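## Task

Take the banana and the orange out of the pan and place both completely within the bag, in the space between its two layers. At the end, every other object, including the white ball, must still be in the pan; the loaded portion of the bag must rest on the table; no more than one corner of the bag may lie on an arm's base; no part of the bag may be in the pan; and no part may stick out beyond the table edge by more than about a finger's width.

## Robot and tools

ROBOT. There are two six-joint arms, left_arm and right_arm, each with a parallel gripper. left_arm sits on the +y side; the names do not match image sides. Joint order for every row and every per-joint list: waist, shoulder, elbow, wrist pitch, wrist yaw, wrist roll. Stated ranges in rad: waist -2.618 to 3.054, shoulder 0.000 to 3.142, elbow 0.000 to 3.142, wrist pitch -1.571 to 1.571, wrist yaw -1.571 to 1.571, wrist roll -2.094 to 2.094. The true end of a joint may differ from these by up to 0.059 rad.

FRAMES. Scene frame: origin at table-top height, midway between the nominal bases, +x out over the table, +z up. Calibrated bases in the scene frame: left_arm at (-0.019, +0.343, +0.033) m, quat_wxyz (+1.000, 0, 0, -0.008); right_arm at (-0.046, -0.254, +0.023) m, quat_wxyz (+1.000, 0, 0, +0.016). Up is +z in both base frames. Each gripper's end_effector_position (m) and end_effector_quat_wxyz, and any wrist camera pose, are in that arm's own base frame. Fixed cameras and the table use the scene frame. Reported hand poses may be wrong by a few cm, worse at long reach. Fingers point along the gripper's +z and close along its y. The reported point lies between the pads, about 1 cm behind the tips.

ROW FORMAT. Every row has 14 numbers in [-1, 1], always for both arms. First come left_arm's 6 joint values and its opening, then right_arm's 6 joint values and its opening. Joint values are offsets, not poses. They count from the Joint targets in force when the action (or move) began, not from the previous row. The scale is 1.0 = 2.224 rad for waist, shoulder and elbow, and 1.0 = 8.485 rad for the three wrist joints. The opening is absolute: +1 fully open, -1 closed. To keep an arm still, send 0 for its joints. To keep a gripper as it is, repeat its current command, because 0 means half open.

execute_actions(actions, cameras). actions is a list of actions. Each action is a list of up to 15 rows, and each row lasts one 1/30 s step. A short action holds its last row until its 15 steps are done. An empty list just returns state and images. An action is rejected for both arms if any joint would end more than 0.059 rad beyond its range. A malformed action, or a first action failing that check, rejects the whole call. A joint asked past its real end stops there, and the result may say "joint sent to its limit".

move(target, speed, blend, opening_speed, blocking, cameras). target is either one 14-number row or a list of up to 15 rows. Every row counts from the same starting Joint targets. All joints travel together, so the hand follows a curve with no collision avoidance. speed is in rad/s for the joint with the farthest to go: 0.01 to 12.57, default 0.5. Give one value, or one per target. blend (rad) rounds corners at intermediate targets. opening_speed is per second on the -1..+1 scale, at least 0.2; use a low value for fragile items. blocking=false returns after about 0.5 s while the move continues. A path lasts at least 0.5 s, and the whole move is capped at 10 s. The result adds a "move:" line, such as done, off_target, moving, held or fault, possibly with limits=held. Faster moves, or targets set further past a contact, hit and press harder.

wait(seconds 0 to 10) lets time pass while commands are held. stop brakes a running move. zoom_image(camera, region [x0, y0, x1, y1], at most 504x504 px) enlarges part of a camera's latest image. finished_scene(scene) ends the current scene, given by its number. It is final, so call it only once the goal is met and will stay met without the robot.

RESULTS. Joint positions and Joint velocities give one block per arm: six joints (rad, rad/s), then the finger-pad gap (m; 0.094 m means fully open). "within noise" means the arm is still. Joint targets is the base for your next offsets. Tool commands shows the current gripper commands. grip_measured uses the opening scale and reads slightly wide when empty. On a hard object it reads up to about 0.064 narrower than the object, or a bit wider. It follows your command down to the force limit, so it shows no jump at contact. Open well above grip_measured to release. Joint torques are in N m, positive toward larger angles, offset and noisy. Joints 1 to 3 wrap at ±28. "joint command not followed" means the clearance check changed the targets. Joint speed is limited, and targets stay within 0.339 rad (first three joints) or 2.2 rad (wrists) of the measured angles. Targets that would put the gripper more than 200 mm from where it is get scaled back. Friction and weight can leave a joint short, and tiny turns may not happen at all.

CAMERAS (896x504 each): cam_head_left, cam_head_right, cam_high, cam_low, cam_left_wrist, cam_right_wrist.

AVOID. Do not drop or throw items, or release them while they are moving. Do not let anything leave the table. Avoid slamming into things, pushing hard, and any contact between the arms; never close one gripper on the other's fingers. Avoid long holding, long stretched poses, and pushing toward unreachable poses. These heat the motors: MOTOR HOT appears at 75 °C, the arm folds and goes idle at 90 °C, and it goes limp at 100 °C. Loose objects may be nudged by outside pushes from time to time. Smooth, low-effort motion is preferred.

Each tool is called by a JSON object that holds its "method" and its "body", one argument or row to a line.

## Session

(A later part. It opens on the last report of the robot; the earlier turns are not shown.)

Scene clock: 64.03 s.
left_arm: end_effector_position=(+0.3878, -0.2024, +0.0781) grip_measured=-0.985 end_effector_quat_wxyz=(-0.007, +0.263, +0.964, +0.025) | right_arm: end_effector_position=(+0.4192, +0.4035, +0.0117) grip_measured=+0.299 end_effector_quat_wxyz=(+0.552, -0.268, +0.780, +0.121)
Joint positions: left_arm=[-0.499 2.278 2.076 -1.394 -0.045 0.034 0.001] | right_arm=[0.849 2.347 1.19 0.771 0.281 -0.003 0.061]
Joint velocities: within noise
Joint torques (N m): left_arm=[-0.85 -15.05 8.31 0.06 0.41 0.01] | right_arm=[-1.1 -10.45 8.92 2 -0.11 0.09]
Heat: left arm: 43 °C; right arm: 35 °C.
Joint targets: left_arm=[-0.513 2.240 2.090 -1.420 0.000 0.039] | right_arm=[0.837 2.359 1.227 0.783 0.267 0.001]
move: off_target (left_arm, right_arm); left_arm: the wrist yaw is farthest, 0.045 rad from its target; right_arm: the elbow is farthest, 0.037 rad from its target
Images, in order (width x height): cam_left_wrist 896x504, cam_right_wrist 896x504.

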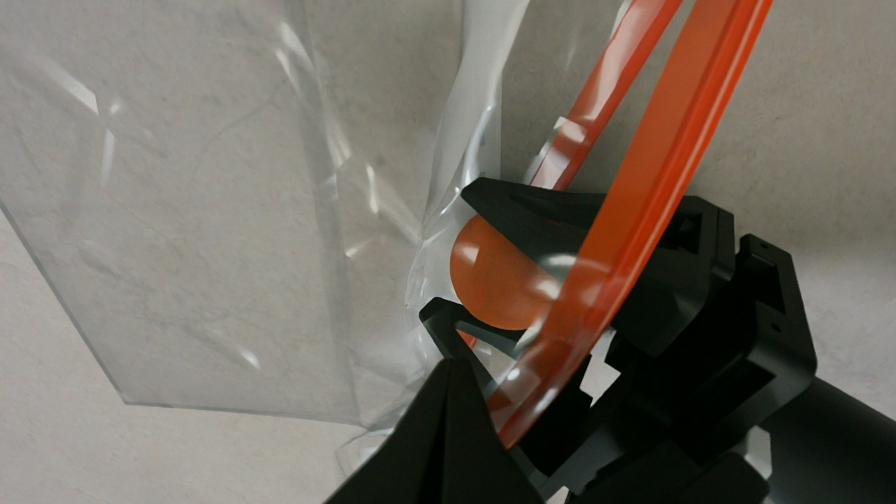

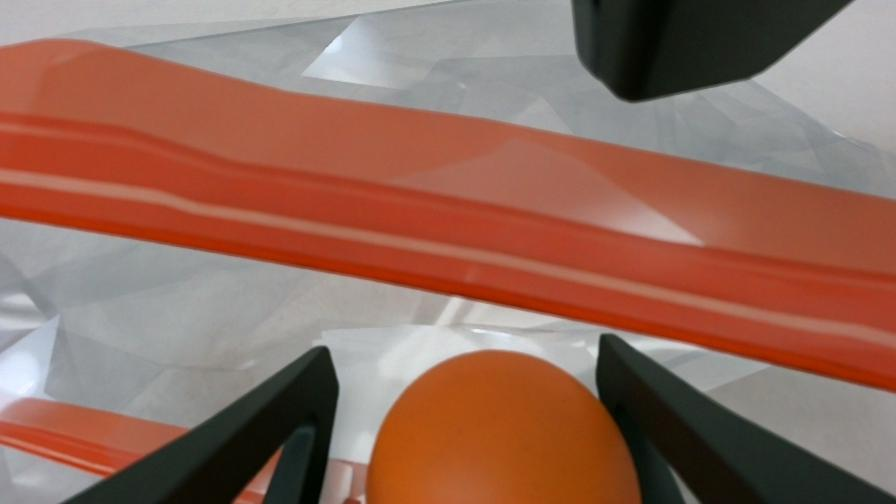

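{"method": "move", "body": {
  "target": [
    [0,0,0,0,0,0,-1,0,0,0,0,0,0,0.5],
    [0,0,0,0,0,0,-1,0.0085,-0.041,-0.0906,0.013,0.0022,0,0.5]
  ],
  "opening_speed": 0.5,
  "speed": 0.12,
  "cameras": ["cam_right_wrist","cam_left_wrist"]
}}

Scene clock: 66.93 s.
left_arm: end_effector_position=(+0.3806, -0.2077, +0.0781) grip_measured=-0.985 end_effector_quat_wxyz=(-0.018, +0.267, +0.963, +0.013) | right_arm: end_effector_position=(+0.3978, +0.3795, +0.0005) grip_measured=+0.499 end_effector_quat_wxyz=(+0.551, -0.268, +0.781, +0.121)
Joint positions: left_arm=[-0.506 2.278 2.076 -1.409 -0.017 0.034 0.001] | right_arm=[0.849 2.313 1.033 0.893 0.28 -0.002 0.07]
Joint velocities: within noise
Joint torques (N m): left_arm=[-0.27 -14.99 8.29 0.18 0.16 0.01] | right_arm=[0.73 -14.69 4.05 1.92 0.08 0.07]
Heat: left arm: 44 °C; right arm: 36 °C.
Joint targets: left_arm=[-0.513 2.240 2.090 -1.420 -0.001 0.039] | right_arm=[0.856 2.268 1.025 0.893 0.285 0.001]
move: off_target (left_arm, right_arm); left_arm: the shoulder is farthest, 0.038 rad from its target; right_arm: the shoulder is farthest, 0.045 rad from its target
Images, in order (width x height): cam_left_wrist 896x504, cam_right_wrist 896x504.

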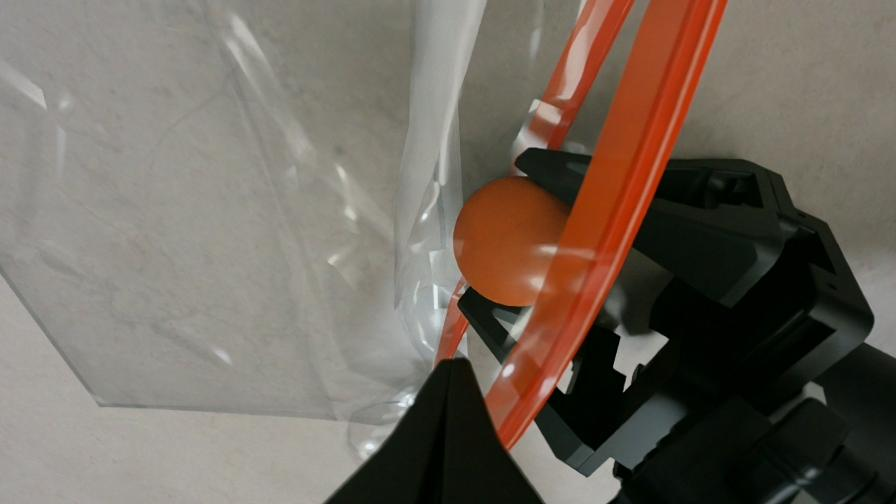

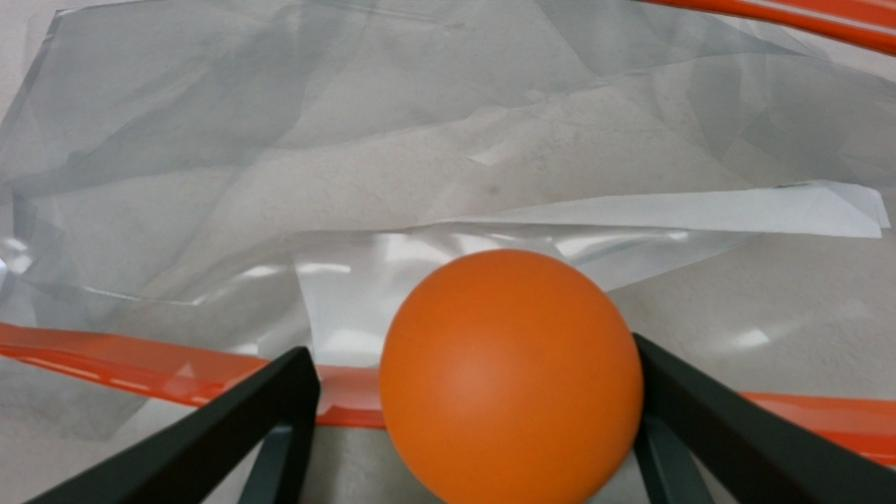

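{"method": "move", "body": {
  "target": [0,0,0,0,0,0,-1,0,0,0,0,0,0,-0.2],
  "opening_speed": 0.3,
  "cameras": ["cam_right_wrist","cam_left_wrist"]
}}

Scene clock: 69.97 s.
left_arm: end_effector_position=(+0.3806, -0.2078, +0.0781) grip_measured=-0.985 end_effector_quat_wxyz=(-0.018, +0.267, +0.963, +0.013) | right_arm: end_effector_position=(+0.3971, +0.3788, -0.0008) grip_measured=-0.193 end_effector_quat_wxyz=(+0.550, -0.269, +0.782, +0.121)
Joint positions: left_arm=[-0.506 2.278 2.076 -1.409 -0.017 0.034 0.001] | right_arm=[0.849 2.313 1.03 0.892 0.28 -0.002 0.038]
Joint velocities: left_arm=[within noise] | right_arm=[0.002 0.017 0.017 -0.037 -0.037 -0.007 0.006]
Joint torques (N m): left_arm=[-0.28 -14.99 8.31 0.18 0.16 0] | right_arm=[0.61 -14.68 4.36 1.91 0.09 0.08]
Heat: left arm: 44 °C; right arm: 37 °C.
Joint targets: left_arm=[-0.513 2.240 2.090 -1.420 -0.001 0.039] | right_arm=[0.856 2.268 1.026 0.893 0.285 0.001]
move: off_target (left_arm, right_arm); left_arm: the shoulder is farthest, 0.038 rad from its target; right_arm: the shoulder is farthest, 0.045 rad from its target
Images, in order (width x height): cam_left_wrist 896x504, cam_right_wrist 896x504.

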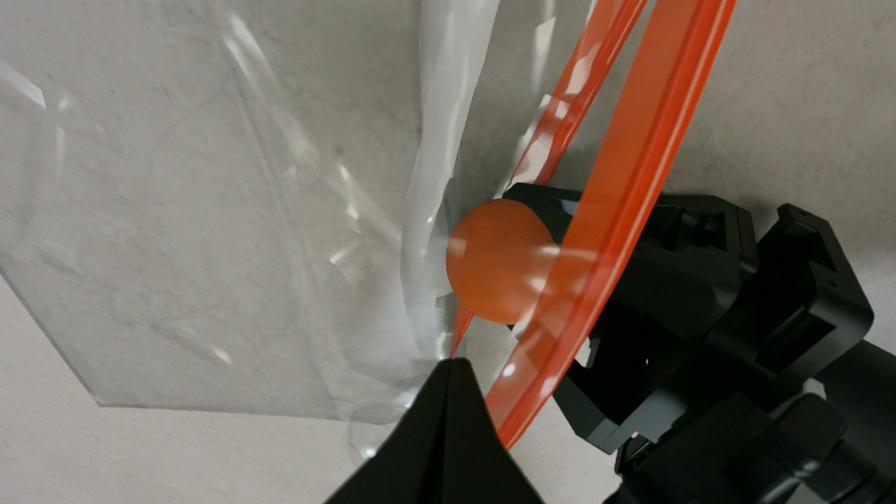

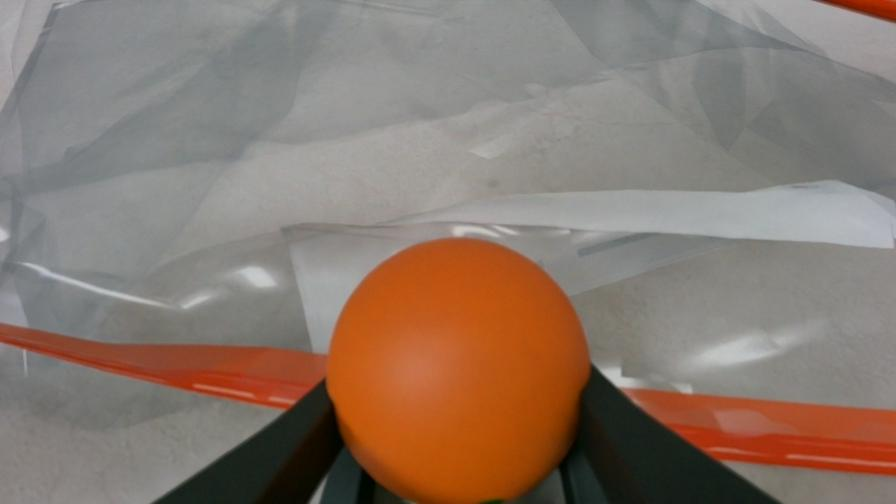

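{"method": "move", "body": {
  "target": [0,0,0,0,0,0,-1,0.02,-0.0122,0.0099,-0.0058,0.0054,0,-0.2],
  "speed": 0.12,
  "cameras": ["cam_right_wrist","cam_left_wrist"]
}}

Scene clock: 71.70 s.
left_arm: end_effector_position=(+0.3806, -0.2078, +0.0781) grip_measured=-0.985 end_effector_quat_wxyz=(-0.018, +0.267, +0.963, +0.013) | right_arm: end_effector_position=(+0.3811, +0.3896, -0.0006) grip_measured=-0.195 end_effector_quat_wxyz=(+0.541, -0.282, +0.784, +0.111)
Joint positions: left_arm=[-0.506 2.278 2.076 -1.409 -0.017 0.034 0.001] | right_arm=[0.896 2.292 1.03 0.84 0.32 -0.002 0.038]
Joint velocities: left_arm=[within noise] | right_arm=[0.012 0.002 -0.002 -0.022 0.022 -0.081 -0.005]
Joint torques (N m): left_arm=[-0.29 -14.97 8.32 0.18 0.16 0.01] | right_arm=[0.38 -15.17 6.49 1.94 0.15 0.08]
Heat: left arm: 45 °C; right arm: 38 °C.
Joint targets: left_arm=[-0.513 2.240 2.090 -1.420 0.000 0.039] | right_arm=[0.900 2.241 1.048 0.844 0.331 0.001]
move: off_target (left_arm, right_arm); left_arm: the shoulder is farthest, 0.038 rad from its target; right_arm: the shoulder is farthest, 0.051 rad from its target
Images, in order (width x height): cam_left_wrist 896x504, cam_right_wrist 896x504.

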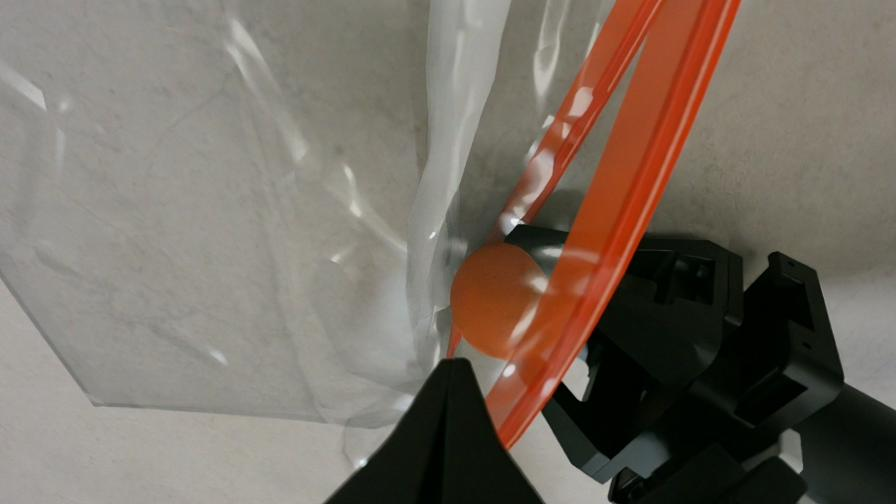

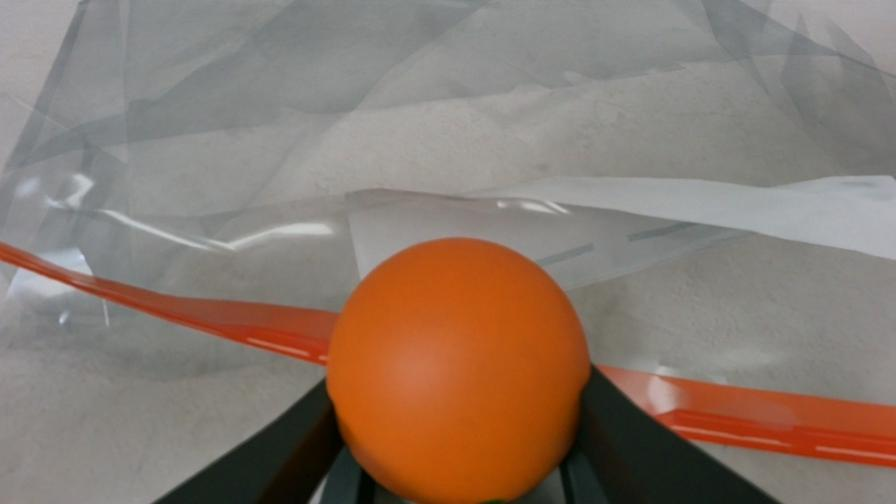

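{"method": "move", "body": {
  "target": [0,0,0,0,0,0,-1,0,-0.0247,0,0,0,0,-0.2],
  "speed": 0.12,
  "cameras": []
}}

Scene clock: 72.77 s.
left_arm: end_effector_position=(+0.3806, -0.2078, +0.0781) grip_measured=-0.985 end_effector_quat_wxyz=(-0.018, +0.267, +0.963, +0.013) | right_arm: end_effector_position=(+0.3845, +0.3936, +0.0288) grip_measured=-0.198 end_effector_quat_wxyz=(+0.560, -0.272, +0.773, +0.122)
Joint positions: left_arm=[-0.506 2.278 2.076 -1.409 -0.017 0.034 0.001] | right_arm=[0.896 2.234 1.03 0.835 0.321 -0.002 0.038]
Joint velocities: within noise
Joint torques (N m): left_arm=[-0.29 -14.98 8.29 0.19 0.16 0.02] | right_arm=[0.46 -14.9 6.82 1.95 0.14 0.08]
Heat: left arm: 45 °C; right arm: 38 °C.
Joint targets: left_arm=[-0.513 2.240 2.090 -1.420 0.000 0.039] | right_arm=[0.900 2.186 1.048 0.844 0.331 0.001]
move: off_target (left_arm, right_arm); left_arm: the shoulder is farthest, 0.038 rad from its target; right_arm: the shoulder is farthest, 0.048 rad from its target
No camera images: "cameras" was empty.

{"method": "move", "body": {
  "target": [0,0,0,0,0,0,-1,-0.0075,0.0821,0.1205,-0.0167,-0.0021,0,-0.2],
  "speed": 0.15,
  "cameras": ["cam_right_wrist","cam_left_wrist"]
}}

Scene clock: 75.20 s.
left_arm: end_effector_position=(+0.4036, -0.1865, +0.0797) grip_measured=-0.985 end_effector_quat_wxyz=(+0.013, +0.258, +0.965, +0.051) | right_arm: end_effector_position=(+0.4210, +0.4288, +0.0428) grip_measured=-0.198 end_effector_quat_wxyz=(+0.580, -0.247, +0.766, +0.125)
Joint positions: left_arm=[-0.474 2.276 2.076 -1.366 -0.105 0.049 0.001] | right_arm=[0.893 2.342 1.274 0.746 0.351 0.014 0.038]
Joint velocities: left_arm=[within noise] | right_arm=[-0.002 -0.012 -0.012 -0.051 0.007 -0.066 0.014]
Joint torques (N m): left_arm=[-2.84 -14.89 8.42 -0.2 0.95 -0.14] | right_arm=[-0.91 -9.57 9.85 1.44 -0.36 -0.1]
Heat: left arm: 46 °C; right arm: 39 °C.
Joint targets: left_arm=[-0.513 2.240 2.090 -1.420 0.000 0.039] | right_arm=[0.884 2.368 1.316 0.702 0.313 0.001]
move: off_target (left_arm, right_arm); left_arm: the wrist yaw is farthest, 0.105 rad from its target; right_arm: the wrist pitch is farthest, 0.044 rad from its target
Images, in order (width x height): cam_left_wrist 896x504, cam_right_wrist 896x504.

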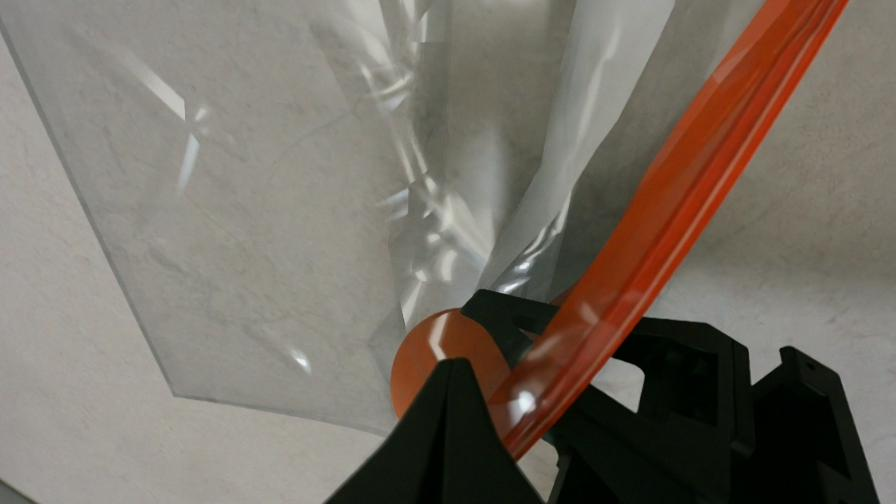

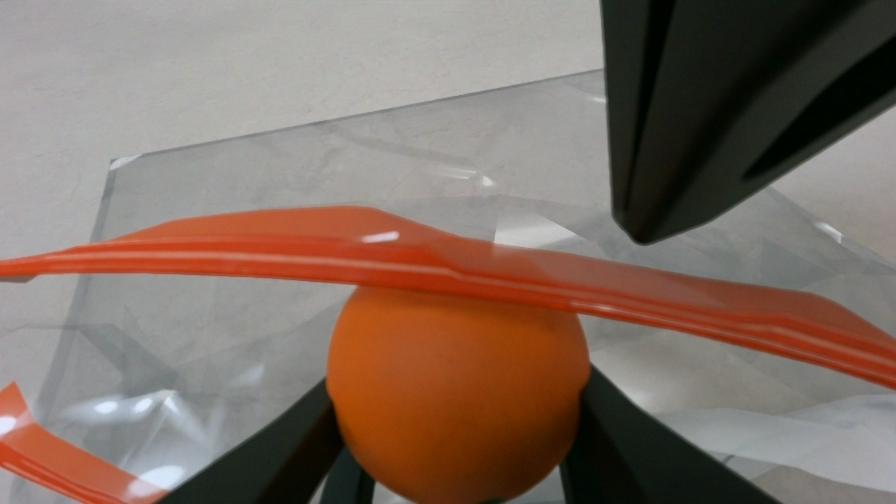

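{"method": "move", "body": {
  "target": [0,0,0,0,0,0,-1,0.0057,0.0019,-0.0462,0.0126,0.0016,0,-0.2],
  "speed": 0.12,
  "cameras": ["cam_right_wrist","cam_left_wrist"]
}}

Scene clock: 77.23 s.
left_arm: end_effector_position=(+0.3798, -0.2101, +0.0797) grip_measured=-0.985 end_effector_quat_wxyz=(-0.015, +0.277, +0.961, +0.013) | right_arm: end_effector_position=(+0.4107, +0.4200, +0.0187) grip_measured=-0.193 end_effector_quat_wxyz=(+0.568, -0.259, +0.771, +0.123)
Joint positions: left_arm=[-0.513 2.274 2.076 -1.408 -0.018 0.049 0.001] | right_arm=[0.893 2.363 1.213 0.799 0.336 0.009 0.038]
Joint velocities: within noise
Joint torques (N m): left_arm=[0.18 -14.68 8.32 0.16 0.16 -0.12] | right_arm=[0.34 -10.84 5.38 1.98 -0.06 -0.04]
Heat: left arm: 47 °C; right arm: 39 °C.
Joint targets: left_arm=[-0.513 2.240 2.090 -1.420 0.000 0.039] | right_arm=[0.896 2.372 1.213 0.809 0.327 0.001]
move: done
Images, in order (width x height): cam_left_wrist 896x504, cam_right_wrist 896x504.

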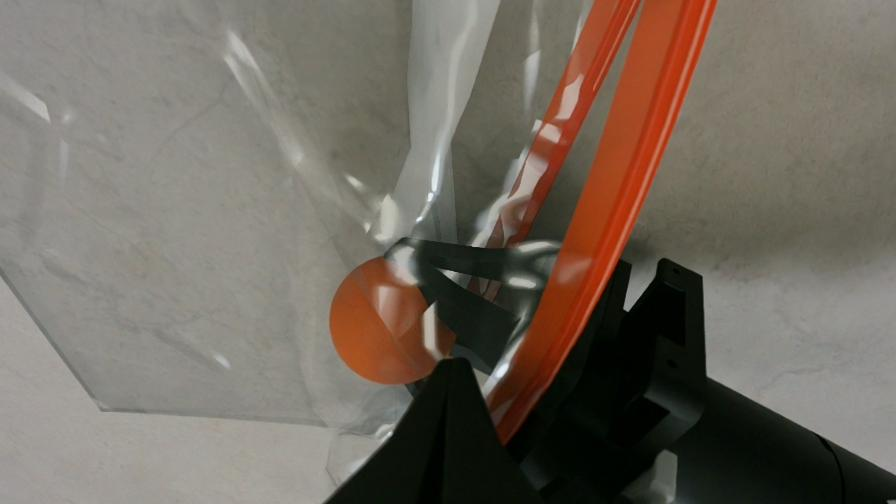

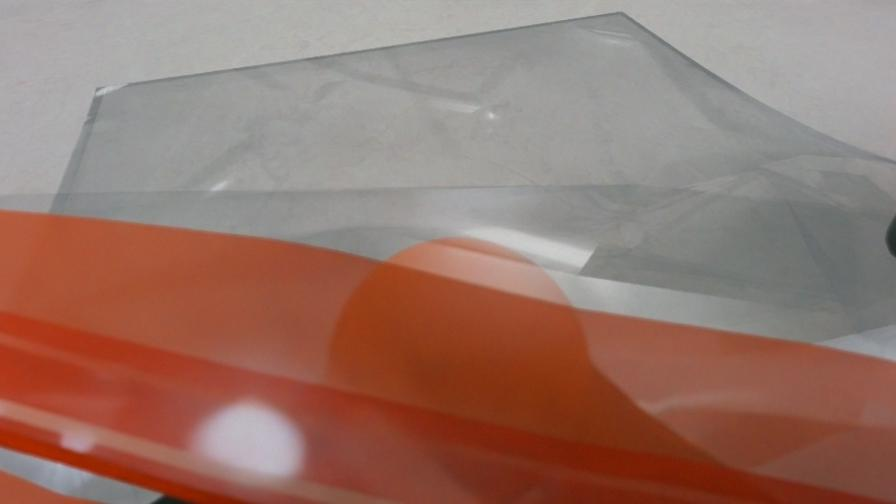

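{"method": "move", "body": {
  "target": [0,0,0,0,0,0,-1,-0.0088,0.0336,0.069,-0.0093,-0.0024,0,-0.2],
  "speed": 0.1,
  "cameras": ["cam_right_wrist","cam_left_wrist"]
}}

Scene clock: 85.40 s.
left_arm: end_effector_position=(+0.3866, -0.2035, +0.0797) grip_measured=-0.985 end_effector_quat_wxyz=(-0.007, +0.272, +0.962, +0.024) | right_arm: end_effector_position=(+0.4242, +0.4336, +0.0050) grip_measured=-0.200 end_effector_quat_wxyz=(+0.557, -0.265, +0.779, +0.117)
Joint positions: left_arm=[-0.502 2.274 2.076 -1.396 -0.044 0.049 0.001] | right_arm=[0.888 2.434 1.33 0.722 0.328 0.008 0.038]
Joint velocities: within noise
Joint torques (N m): left_arm=[-0.69 -14.67 8.31 0.09 0.4 -0.13] | right_arm=[-1.06 -11.11 9.14 1.92 -0.16 -0.03]
Heat: left arm: 51 °C; right arm: 40 °C.
Joint targets: left_arm=[-0.513 2.240 2.090 -1.420 0.000 0.039] | right_arm=[0.877 2.447 1.366 0.730 0.306 0.001]
move: off_target (left_arm, right_arm); left_arm: the wrist yaw is farthest, 0.044 rad from its target; right_arm: the elbow is farthest, 0.037 rad from its target
Images, in order (width x height): cam_left_wrist 896x504, cam_right_wrist 896x504.

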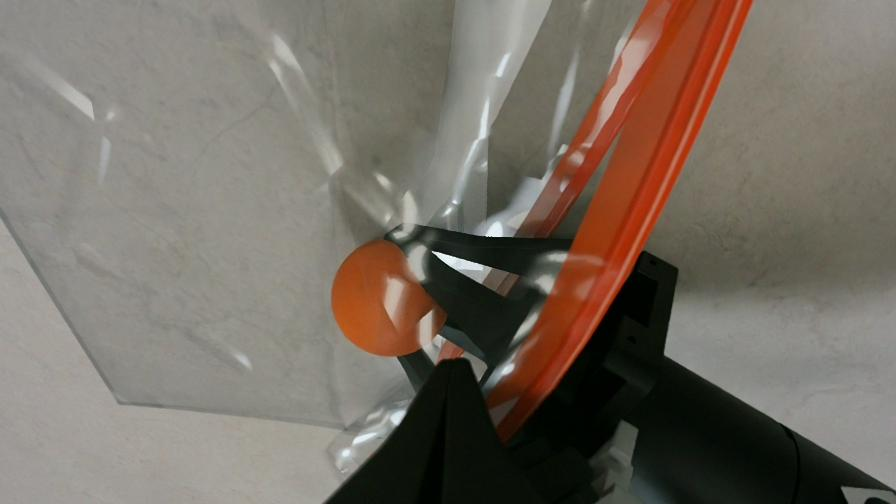

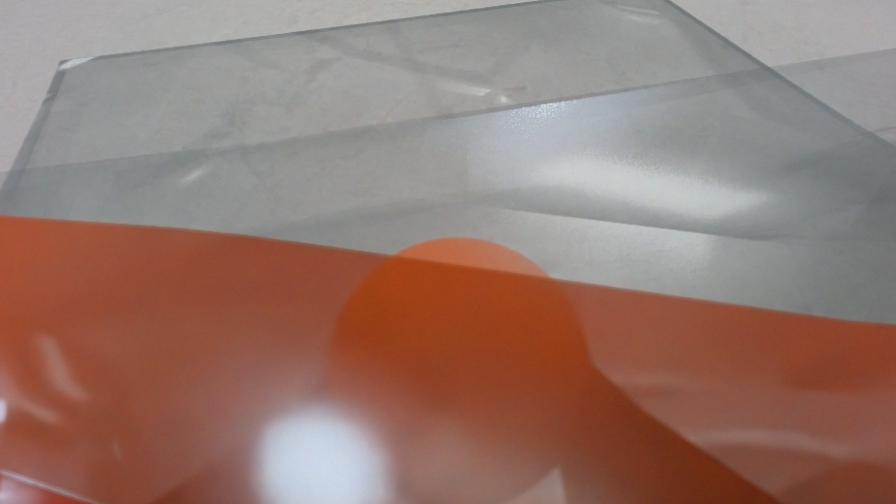

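{"method": "move", "body": {
  "target": [0,0,0,0,0,0,-1,0,0,0,0,0,0,0.5],
  "opening_speed": 0.4,
  "cameras": ["cam_right_wrist","cam_left_wrist"]
}}

Scene clock: 87.53 s.
left_arm: end_effector_position=(+0.3866, -0.2035, +0.0797) grip_measured=-0.985 end_effector_quat_wxyz=(-0.007, +0.272, +0.962, +0.024) | right_arm: end_effector_position=(+0.4242, +0.4335, +0.0048) grip_measured=+0.499 end_effector_quat_wxyz=(+0.556, -0.265, +0.779, +0.117)
Joint positions: left_arm=[-0.502 2.274 2.076 -1.396 -0.044 0.049 0.001] | right_arm=[0.888 2.434 1.33 0.721 0.328 0.008 0.07]
Joint velocities: within noise
Joint torques (N m): left_arm=[-0.64 -14.71 8.35 0.1 0.39 -0.12] | right_arm=[-1.05 -11.11 9.09 1.96 -0.16 -0.03]
Heat: left arm: 52 °C; right arm: 41 °C.
Joint targets: left_arm=[-0.513 2.240 2.090 -1.420 0.000 0.039] | right_arm=[0.877 2.447 1.366 0.730 0.306 0.001]
move: off_target (left_arm, right_arm); left_arm: the wrist yaw is farthest, 0.044 rad from its target; right_arm: the elbow is farthest, 0.036 rad from its target
Images, in order (width x height): cam_left_wrist 896x504, cam_right_wrist 896x504.

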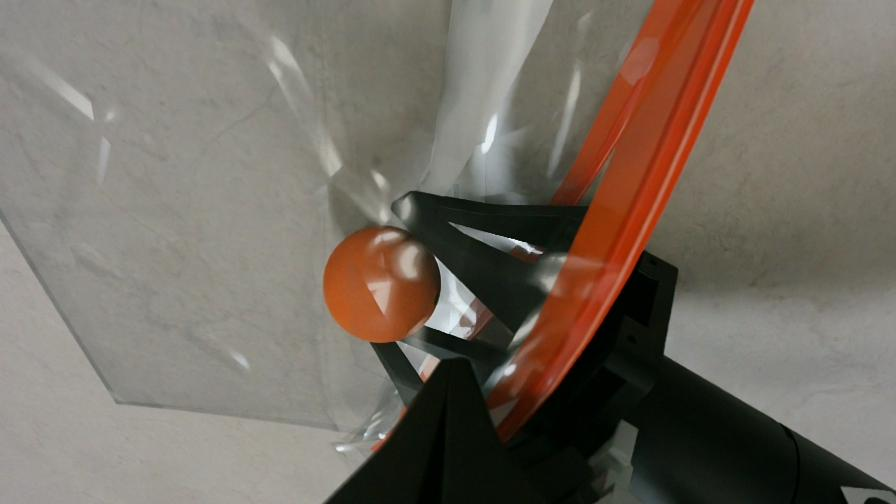

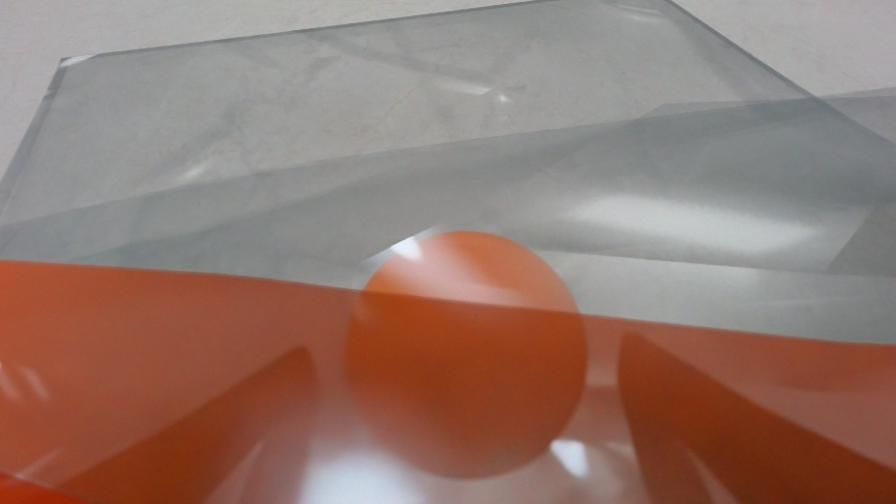

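{"method": "move", "body": {
  "target": [0,0,0,0,0,0,-1,0.0162,-0.0715,-0.1133,0.0111,0.0044,0,0.5],
  "speed": 0.12,
  "cameras": ["cam_right_wrist","cam_left_wrist"]
}}

Scene clock: 90.40 s.
left_arm: end_effector_position=(+0.3806, -0.2078, +0.0797) grip_measured=-0.985 end_effector_quat_wxyz=(-0.016, +0.274, +0.961, +0.012) | right_arm: end_effector_position=(+0.3915, +0.4071, +0.0022) grip_measured=+0.499 end_effector_quat_wxyz=(+0.550, -0.274, +0.781, +0.116)
Joint positions: left_arm=[-0.506 2.274 2.076 -1.409 -0.017 0.049 0.001] | right_arm=[0.905 2.338 1.121 0.816 0.334 0.008 0.07]
Joint velocities: within noise
Joint torques (N m): left_arm=[-0.31 -14.64 8.31 0.2 0.16 -0.13] | right_arm=[0.77 -15.53 4.46 1.96 0.14 -0.03]
Heat: left arm: 53 °C; right arm: 42 °C.
Joint targets: left_arm=[-0.513 2.240 2.090 -1.420 0.000 0.039] | right_arm=[0.913 2.288 1.114 0.824 0.344 0.001]
move: off_target (right_arm); right_arm: the shoulder is farthest, 0.050 rad from its target
Images, in order (width x height): cam_left_wrist 896x504, cam_right_wrist 896x504.

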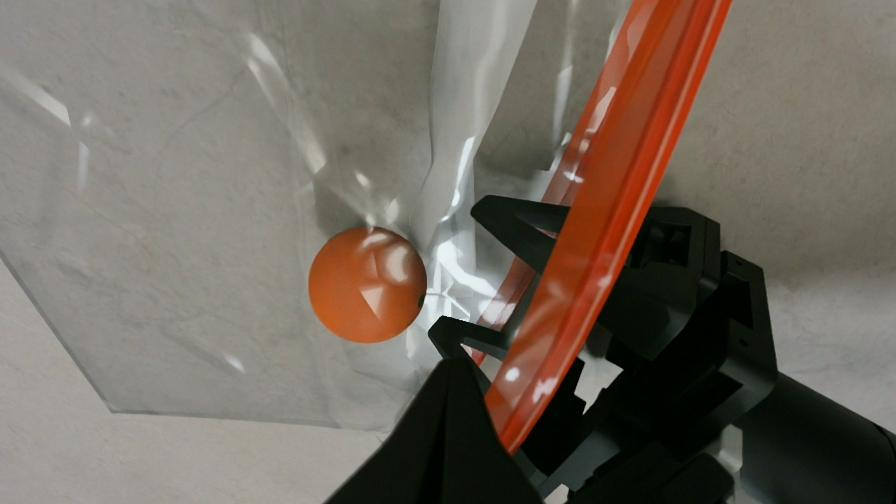

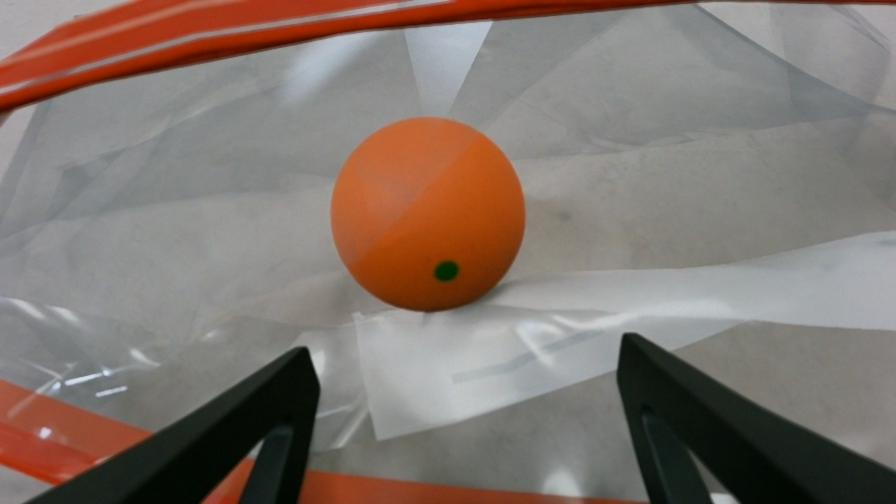

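{"method": "move", "body": {
  "target": [
    [0,0,0,0,0,0,-1,0,0,0,0,0,0,-0.7],
    [0,0,0,0,0,0,-1,-0.0103,0.0887,0.1465,-0.0151,-0.0028,0,-0.7]
  ],
  "speed": 0.12,
  "opening_speed": 1,
  "cameras": ["cam_right_wrist","cam_left_wrist"]
}}

Scene clock: 95.23 s.
left_arm: end_effector_position=(+0.3812, -0.2080, +0.0797) grip_measured=-0.985 end_effector_quat_wxyz=(-0.015, +0.274, +0.961, +0.013) | right_arm: end_effector_position=(+0.4285, +0.4527, +0.0099) grip_measured=-0.699 end_effector_quat_wxyz=(+0.562, -0.270, +0.772, +0.125)
Joint positions: left_arm=[-0.506 2.274 2.076 -1.407 -0.018 0.049 0.001] | right_arm=[0.901 2.469 1.414 0.692 0.324 0.002 0.014]
Joint velocities: within noise
Joint torques (N m): left_arm=[-0.24 -14.65 8.35 0.17 0.17 -0.13] | right_arm=[-1.1 -11.26 8.35 1.92 -0.02 0.05]
Heat: left arm: 55 °C; right arm: 44 °C.
Joint targets: left_arm=[-0.513 2.240 2.090 -1.420 0.000 0.039] | right_arm=[0.890 2.485 1.440 0.696 0.320 0.001]
move: done
Images, in order (width x height): cam_left_wrist 896x504, cam_right_wrist 896x504.

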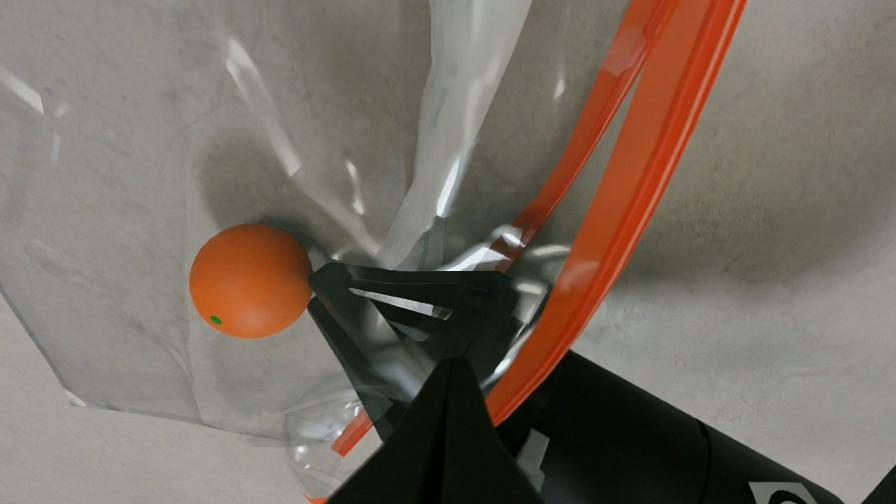

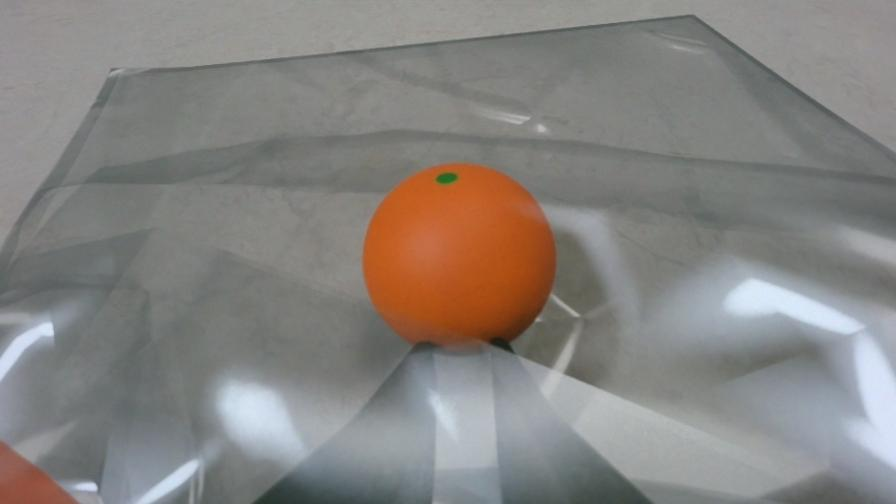

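{"method": "move", "body": {
  "target": [
    [0,0,0,0,0,0,-1,0.0103,-0.1057,-0.1466,0.0151,0.0028,0,-0.7],
    [0,0,0,0,0,0,-1,0.0324,-0.2014,-0.4231,0.058,0.0086,0,-0.7]
  ],
  "speed": 0.25,
  "blend": 0.05,
  "cameras": ["cam_right_wrist","cam_left_wrist","cam_head_left"]
}}

Scene clock: 99.93 s.
left_arm: end_effector_position=(+0.3805, -0.2082, +0.0797) grip_measured=-0.985 end_effector_quat_wxyz=(-0.016, +0.274, +0.961, +0.011) | right_arm: end_effector_position=(+0.2959, +0.3066, +0.0065) grip_measured=-0.699 end_effector_quat_wxyz=(+0.552, -0.283, +0.777, +0.107)
Joint positions: left_arm=[-0.506 2.274 2.076 -1.409 -0.014 0.049 0.001] | right_arm=[0.954 2.077 0.502 1.167 0.382 0.003 0.014]
Joint velocities: within noise
Joint torques (N m): left_arm=[-0.32 -14.67 8.28 0.19 0.14 -0.13] | right_arm=[0.76 -10.99 2.95 2.02 0.16 0.04]
Heat: left arm: 56 °C; right arm: 45 °C.
Joint targets: left_arm=[-0.513 2.240 2.090 -1.420 -0.001 0.039] | right_arm=[0.962 2.037 0.499 1.188 0.393 0.001]
move: off_target (right_arm); right_arm: the shoulder is farthest, 0.040 rad from its target
Images, in order (width x height): cam_head_left 896x504, cam_left_wrist 896x504, cam_right_wrist 896x504.

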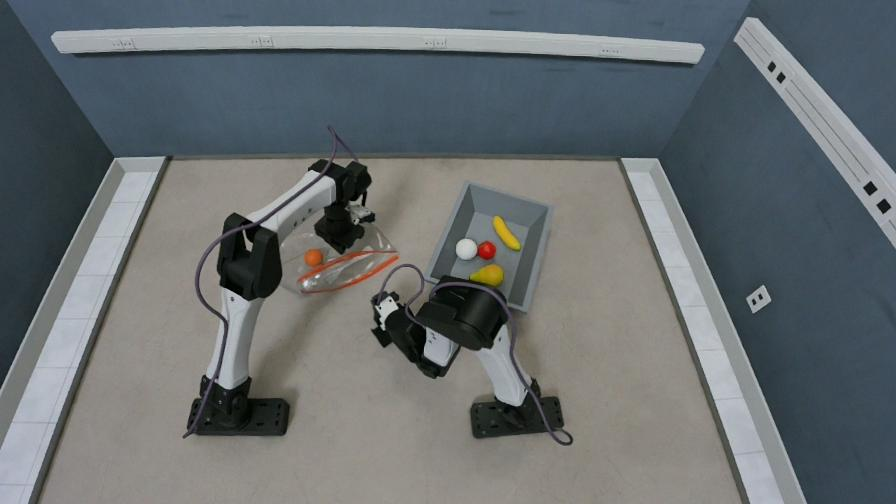

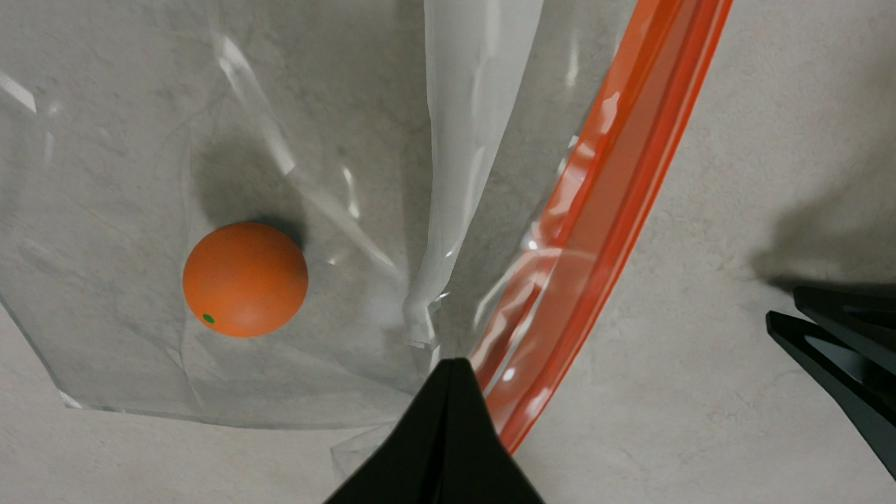

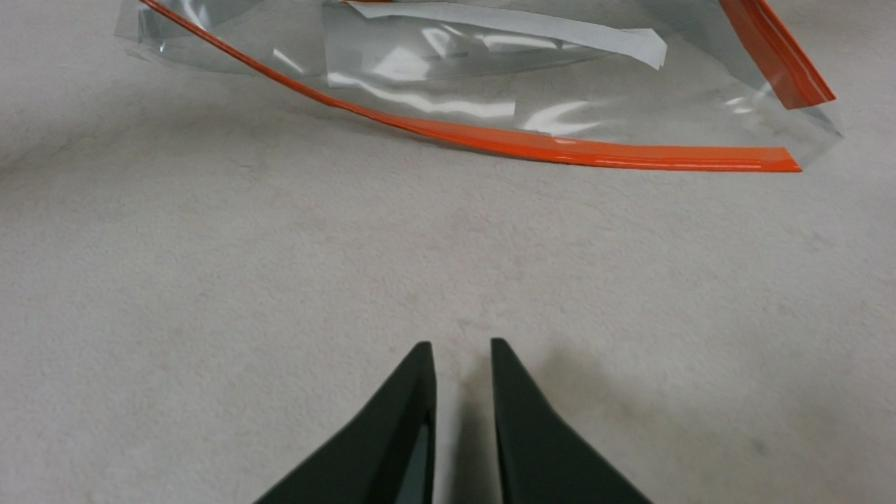

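{"method": "move", "body": {
  "target": [
    [0.0,0.027,-0.1138,0.0368,0,0,-1,0,-0.5112,0.2702,-0.2579,0,0,0.1],
    [0.0,0.027,-0.1138,0.0368,0,0,-1,-0.563,-0.5112,0.2702,-0.2579,-0.1345,0,0.1],
    [0.0,0.027,-0.1138,0.0368,0,0,-1,-0.563,-0.0429,0.3636,-0.1537,-0.1345,0,0.1]
  ],
  "speed": 0.8,
  "blend": 0.15,
  "opening_speed": 1,
  "cameras": ["cam_right_wrist","cam_left_wrist","cam_head_left"]
}}

{"method": "zoom_image", "body": {
  "camera": "cam_head_left",
  "region": [240, 150, 560, 350]
}}

Scene clock: 107.60 s.
left_arm: end_effector_position=(+0.3901, -0.2136, +0.0222) grip_measured=-0.985 end_effector_quat_wxyz=(+0.014, +0.274, +0.962, +0.004) | right_arm: end_effector_position=(+0.4995, -0.0249, +0.1133) grip_measured=+0.099 end_effector_quat_wxyz=(+0.396, -0.012, +0.874, +0.282)
Joint positions: left_arm=[-0.506 2.274 1.847 -1.119 -0.014 0.049 0.001] | right_arm=[-0.283 1.941 1.281 -0.135 -0.739 0.003 0.052]
Joint velocities: within noise
Joint torques (N m): left_arm=[-0.24 -9.99 5.93 0.58 0.13 -0.13] | right_arm=[-0.68 -9.68 9.31 1.63 -0.37 -0.01]
Heat: left arm: 55 °C; right arm: 44 °C.
Joint targets: left_arm=[-0.513 2.300 1.837 -1.108 -0.001 0.039] | right_arm=[-0.291 1.942 1.308 -0.116 -0.748 0.001]
move: done
Images, in order (width x height): cam_head_left 896x504, cam_left_wrist 896x504, cam_right_wrist 896x504.

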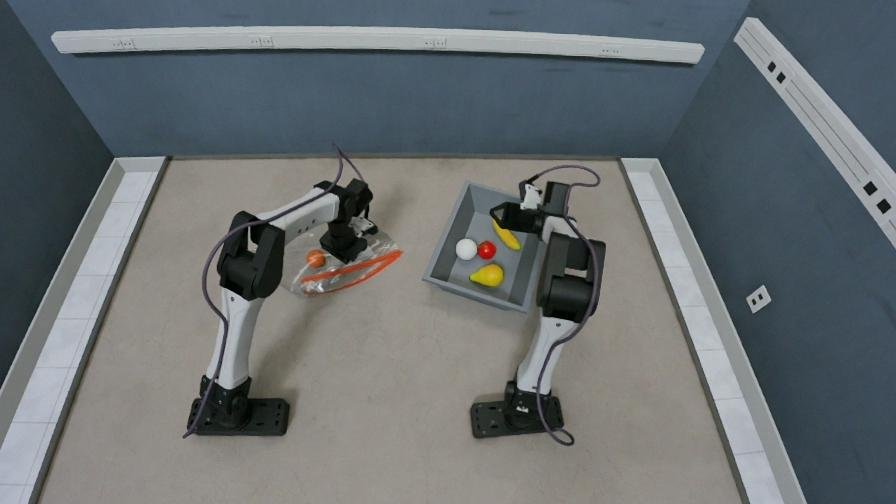

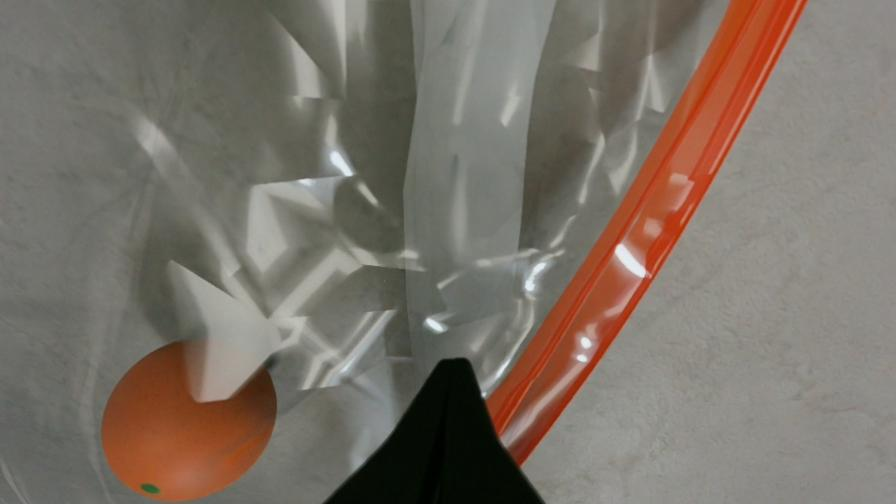

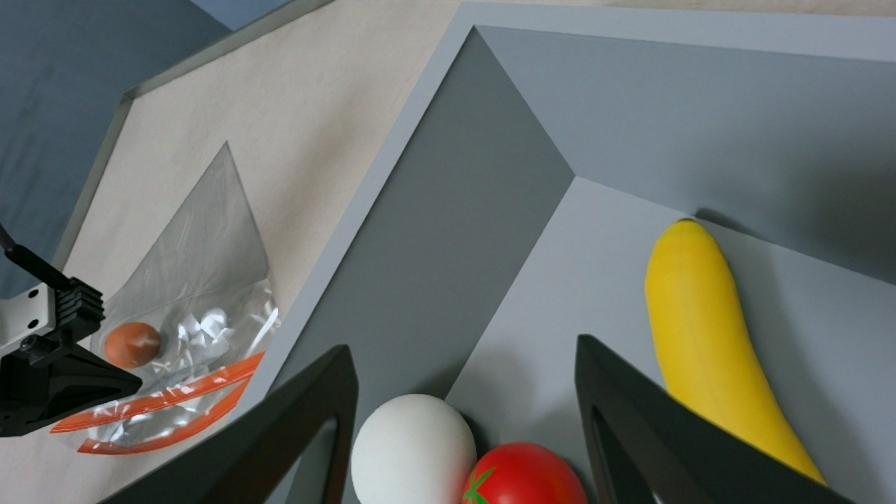

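Scaled by 1.575 from the camera's 896x504 image, which has a finer 1280x720 frame.

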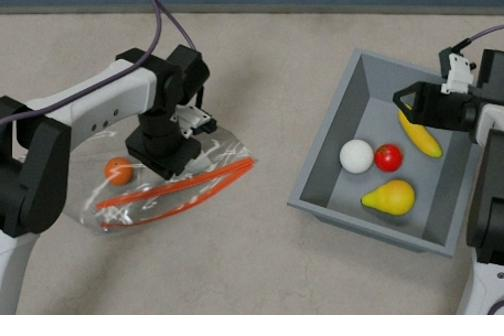

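{"method": "move", "body": {
  "target": [0,0,0,0,0,0,-1,-0.0109,0.0108,0.0243,-0.0172,0.0217,-0.0663,0.1],
  "speed": 0.5,
  "cameras": ["cam_right_wrist","cam_head_left"]
}}

{"method": "zoom_image", "body": {
  "camera": "cam_head_left",
  "region": [400, 150, 620, 350]
}}

Scene clock: 110.27 s.
left_arm: end_effector_position=(+0.3901, -0.2136, +0.0222) grip_measured=-0.985 end_effector_quat_wxyz=(+0.014, +0.274, +0.962, +0.004) | right_arm: end_effector_position=(+0.4966, -0.0601, +0.0963) grip_measured=+0.099 end_effector_quat_wxyz=(+0.405, -0.205, +0.885, +0.106)
Joint positions: left_arm=[-0.506 2.274 1.847 -1.119 -0.014 0.049 0.001] | right_arm=[-0.307 1.953 1.333 -0.263 -0.572 -0.553 0.052]
Joint velocities: within noise
Joint torques (N m): left_arm=[-0.31 -9.99 5.93 0.58 0.12 -0.14] | right_arm=[-0.7 -8.72 9.5 1.42 -0.17 -0.02]
Heat: left arm: 54 °C; right arm: 44 °C.
Joint targets: left_arm=[-0.513 2.300 1.837 -1.108 -0.001 0.039] | right_arm=[-0.315 1.966 1.362 -0.262 -0.564 -0.562]
move: done
Images, in order (width x height): cam_head_left 896x504, cam_right_wrist 896x504.

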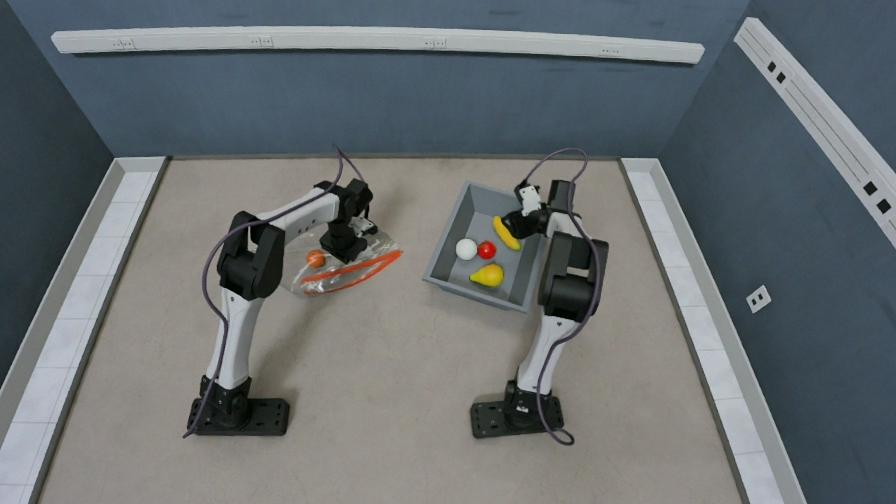

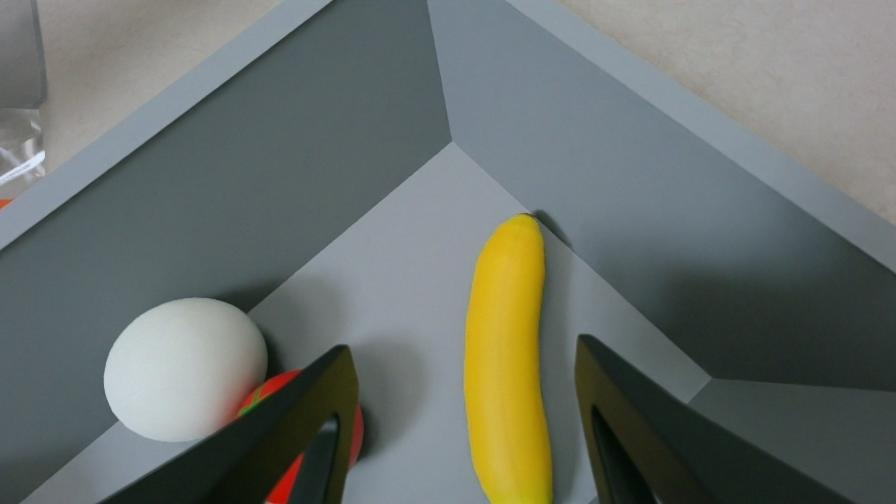

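Scaled by 2.291 from the camera's 896x504 image, which has a finer 1280x720 frame.

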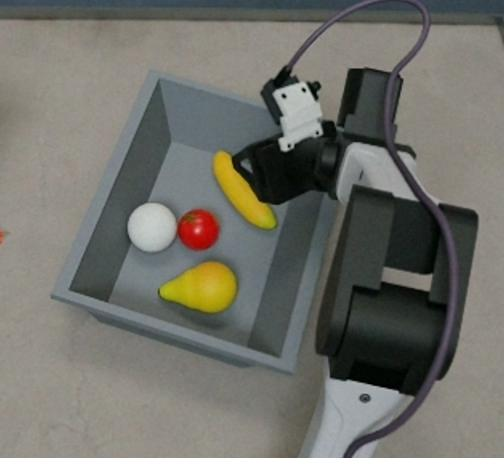

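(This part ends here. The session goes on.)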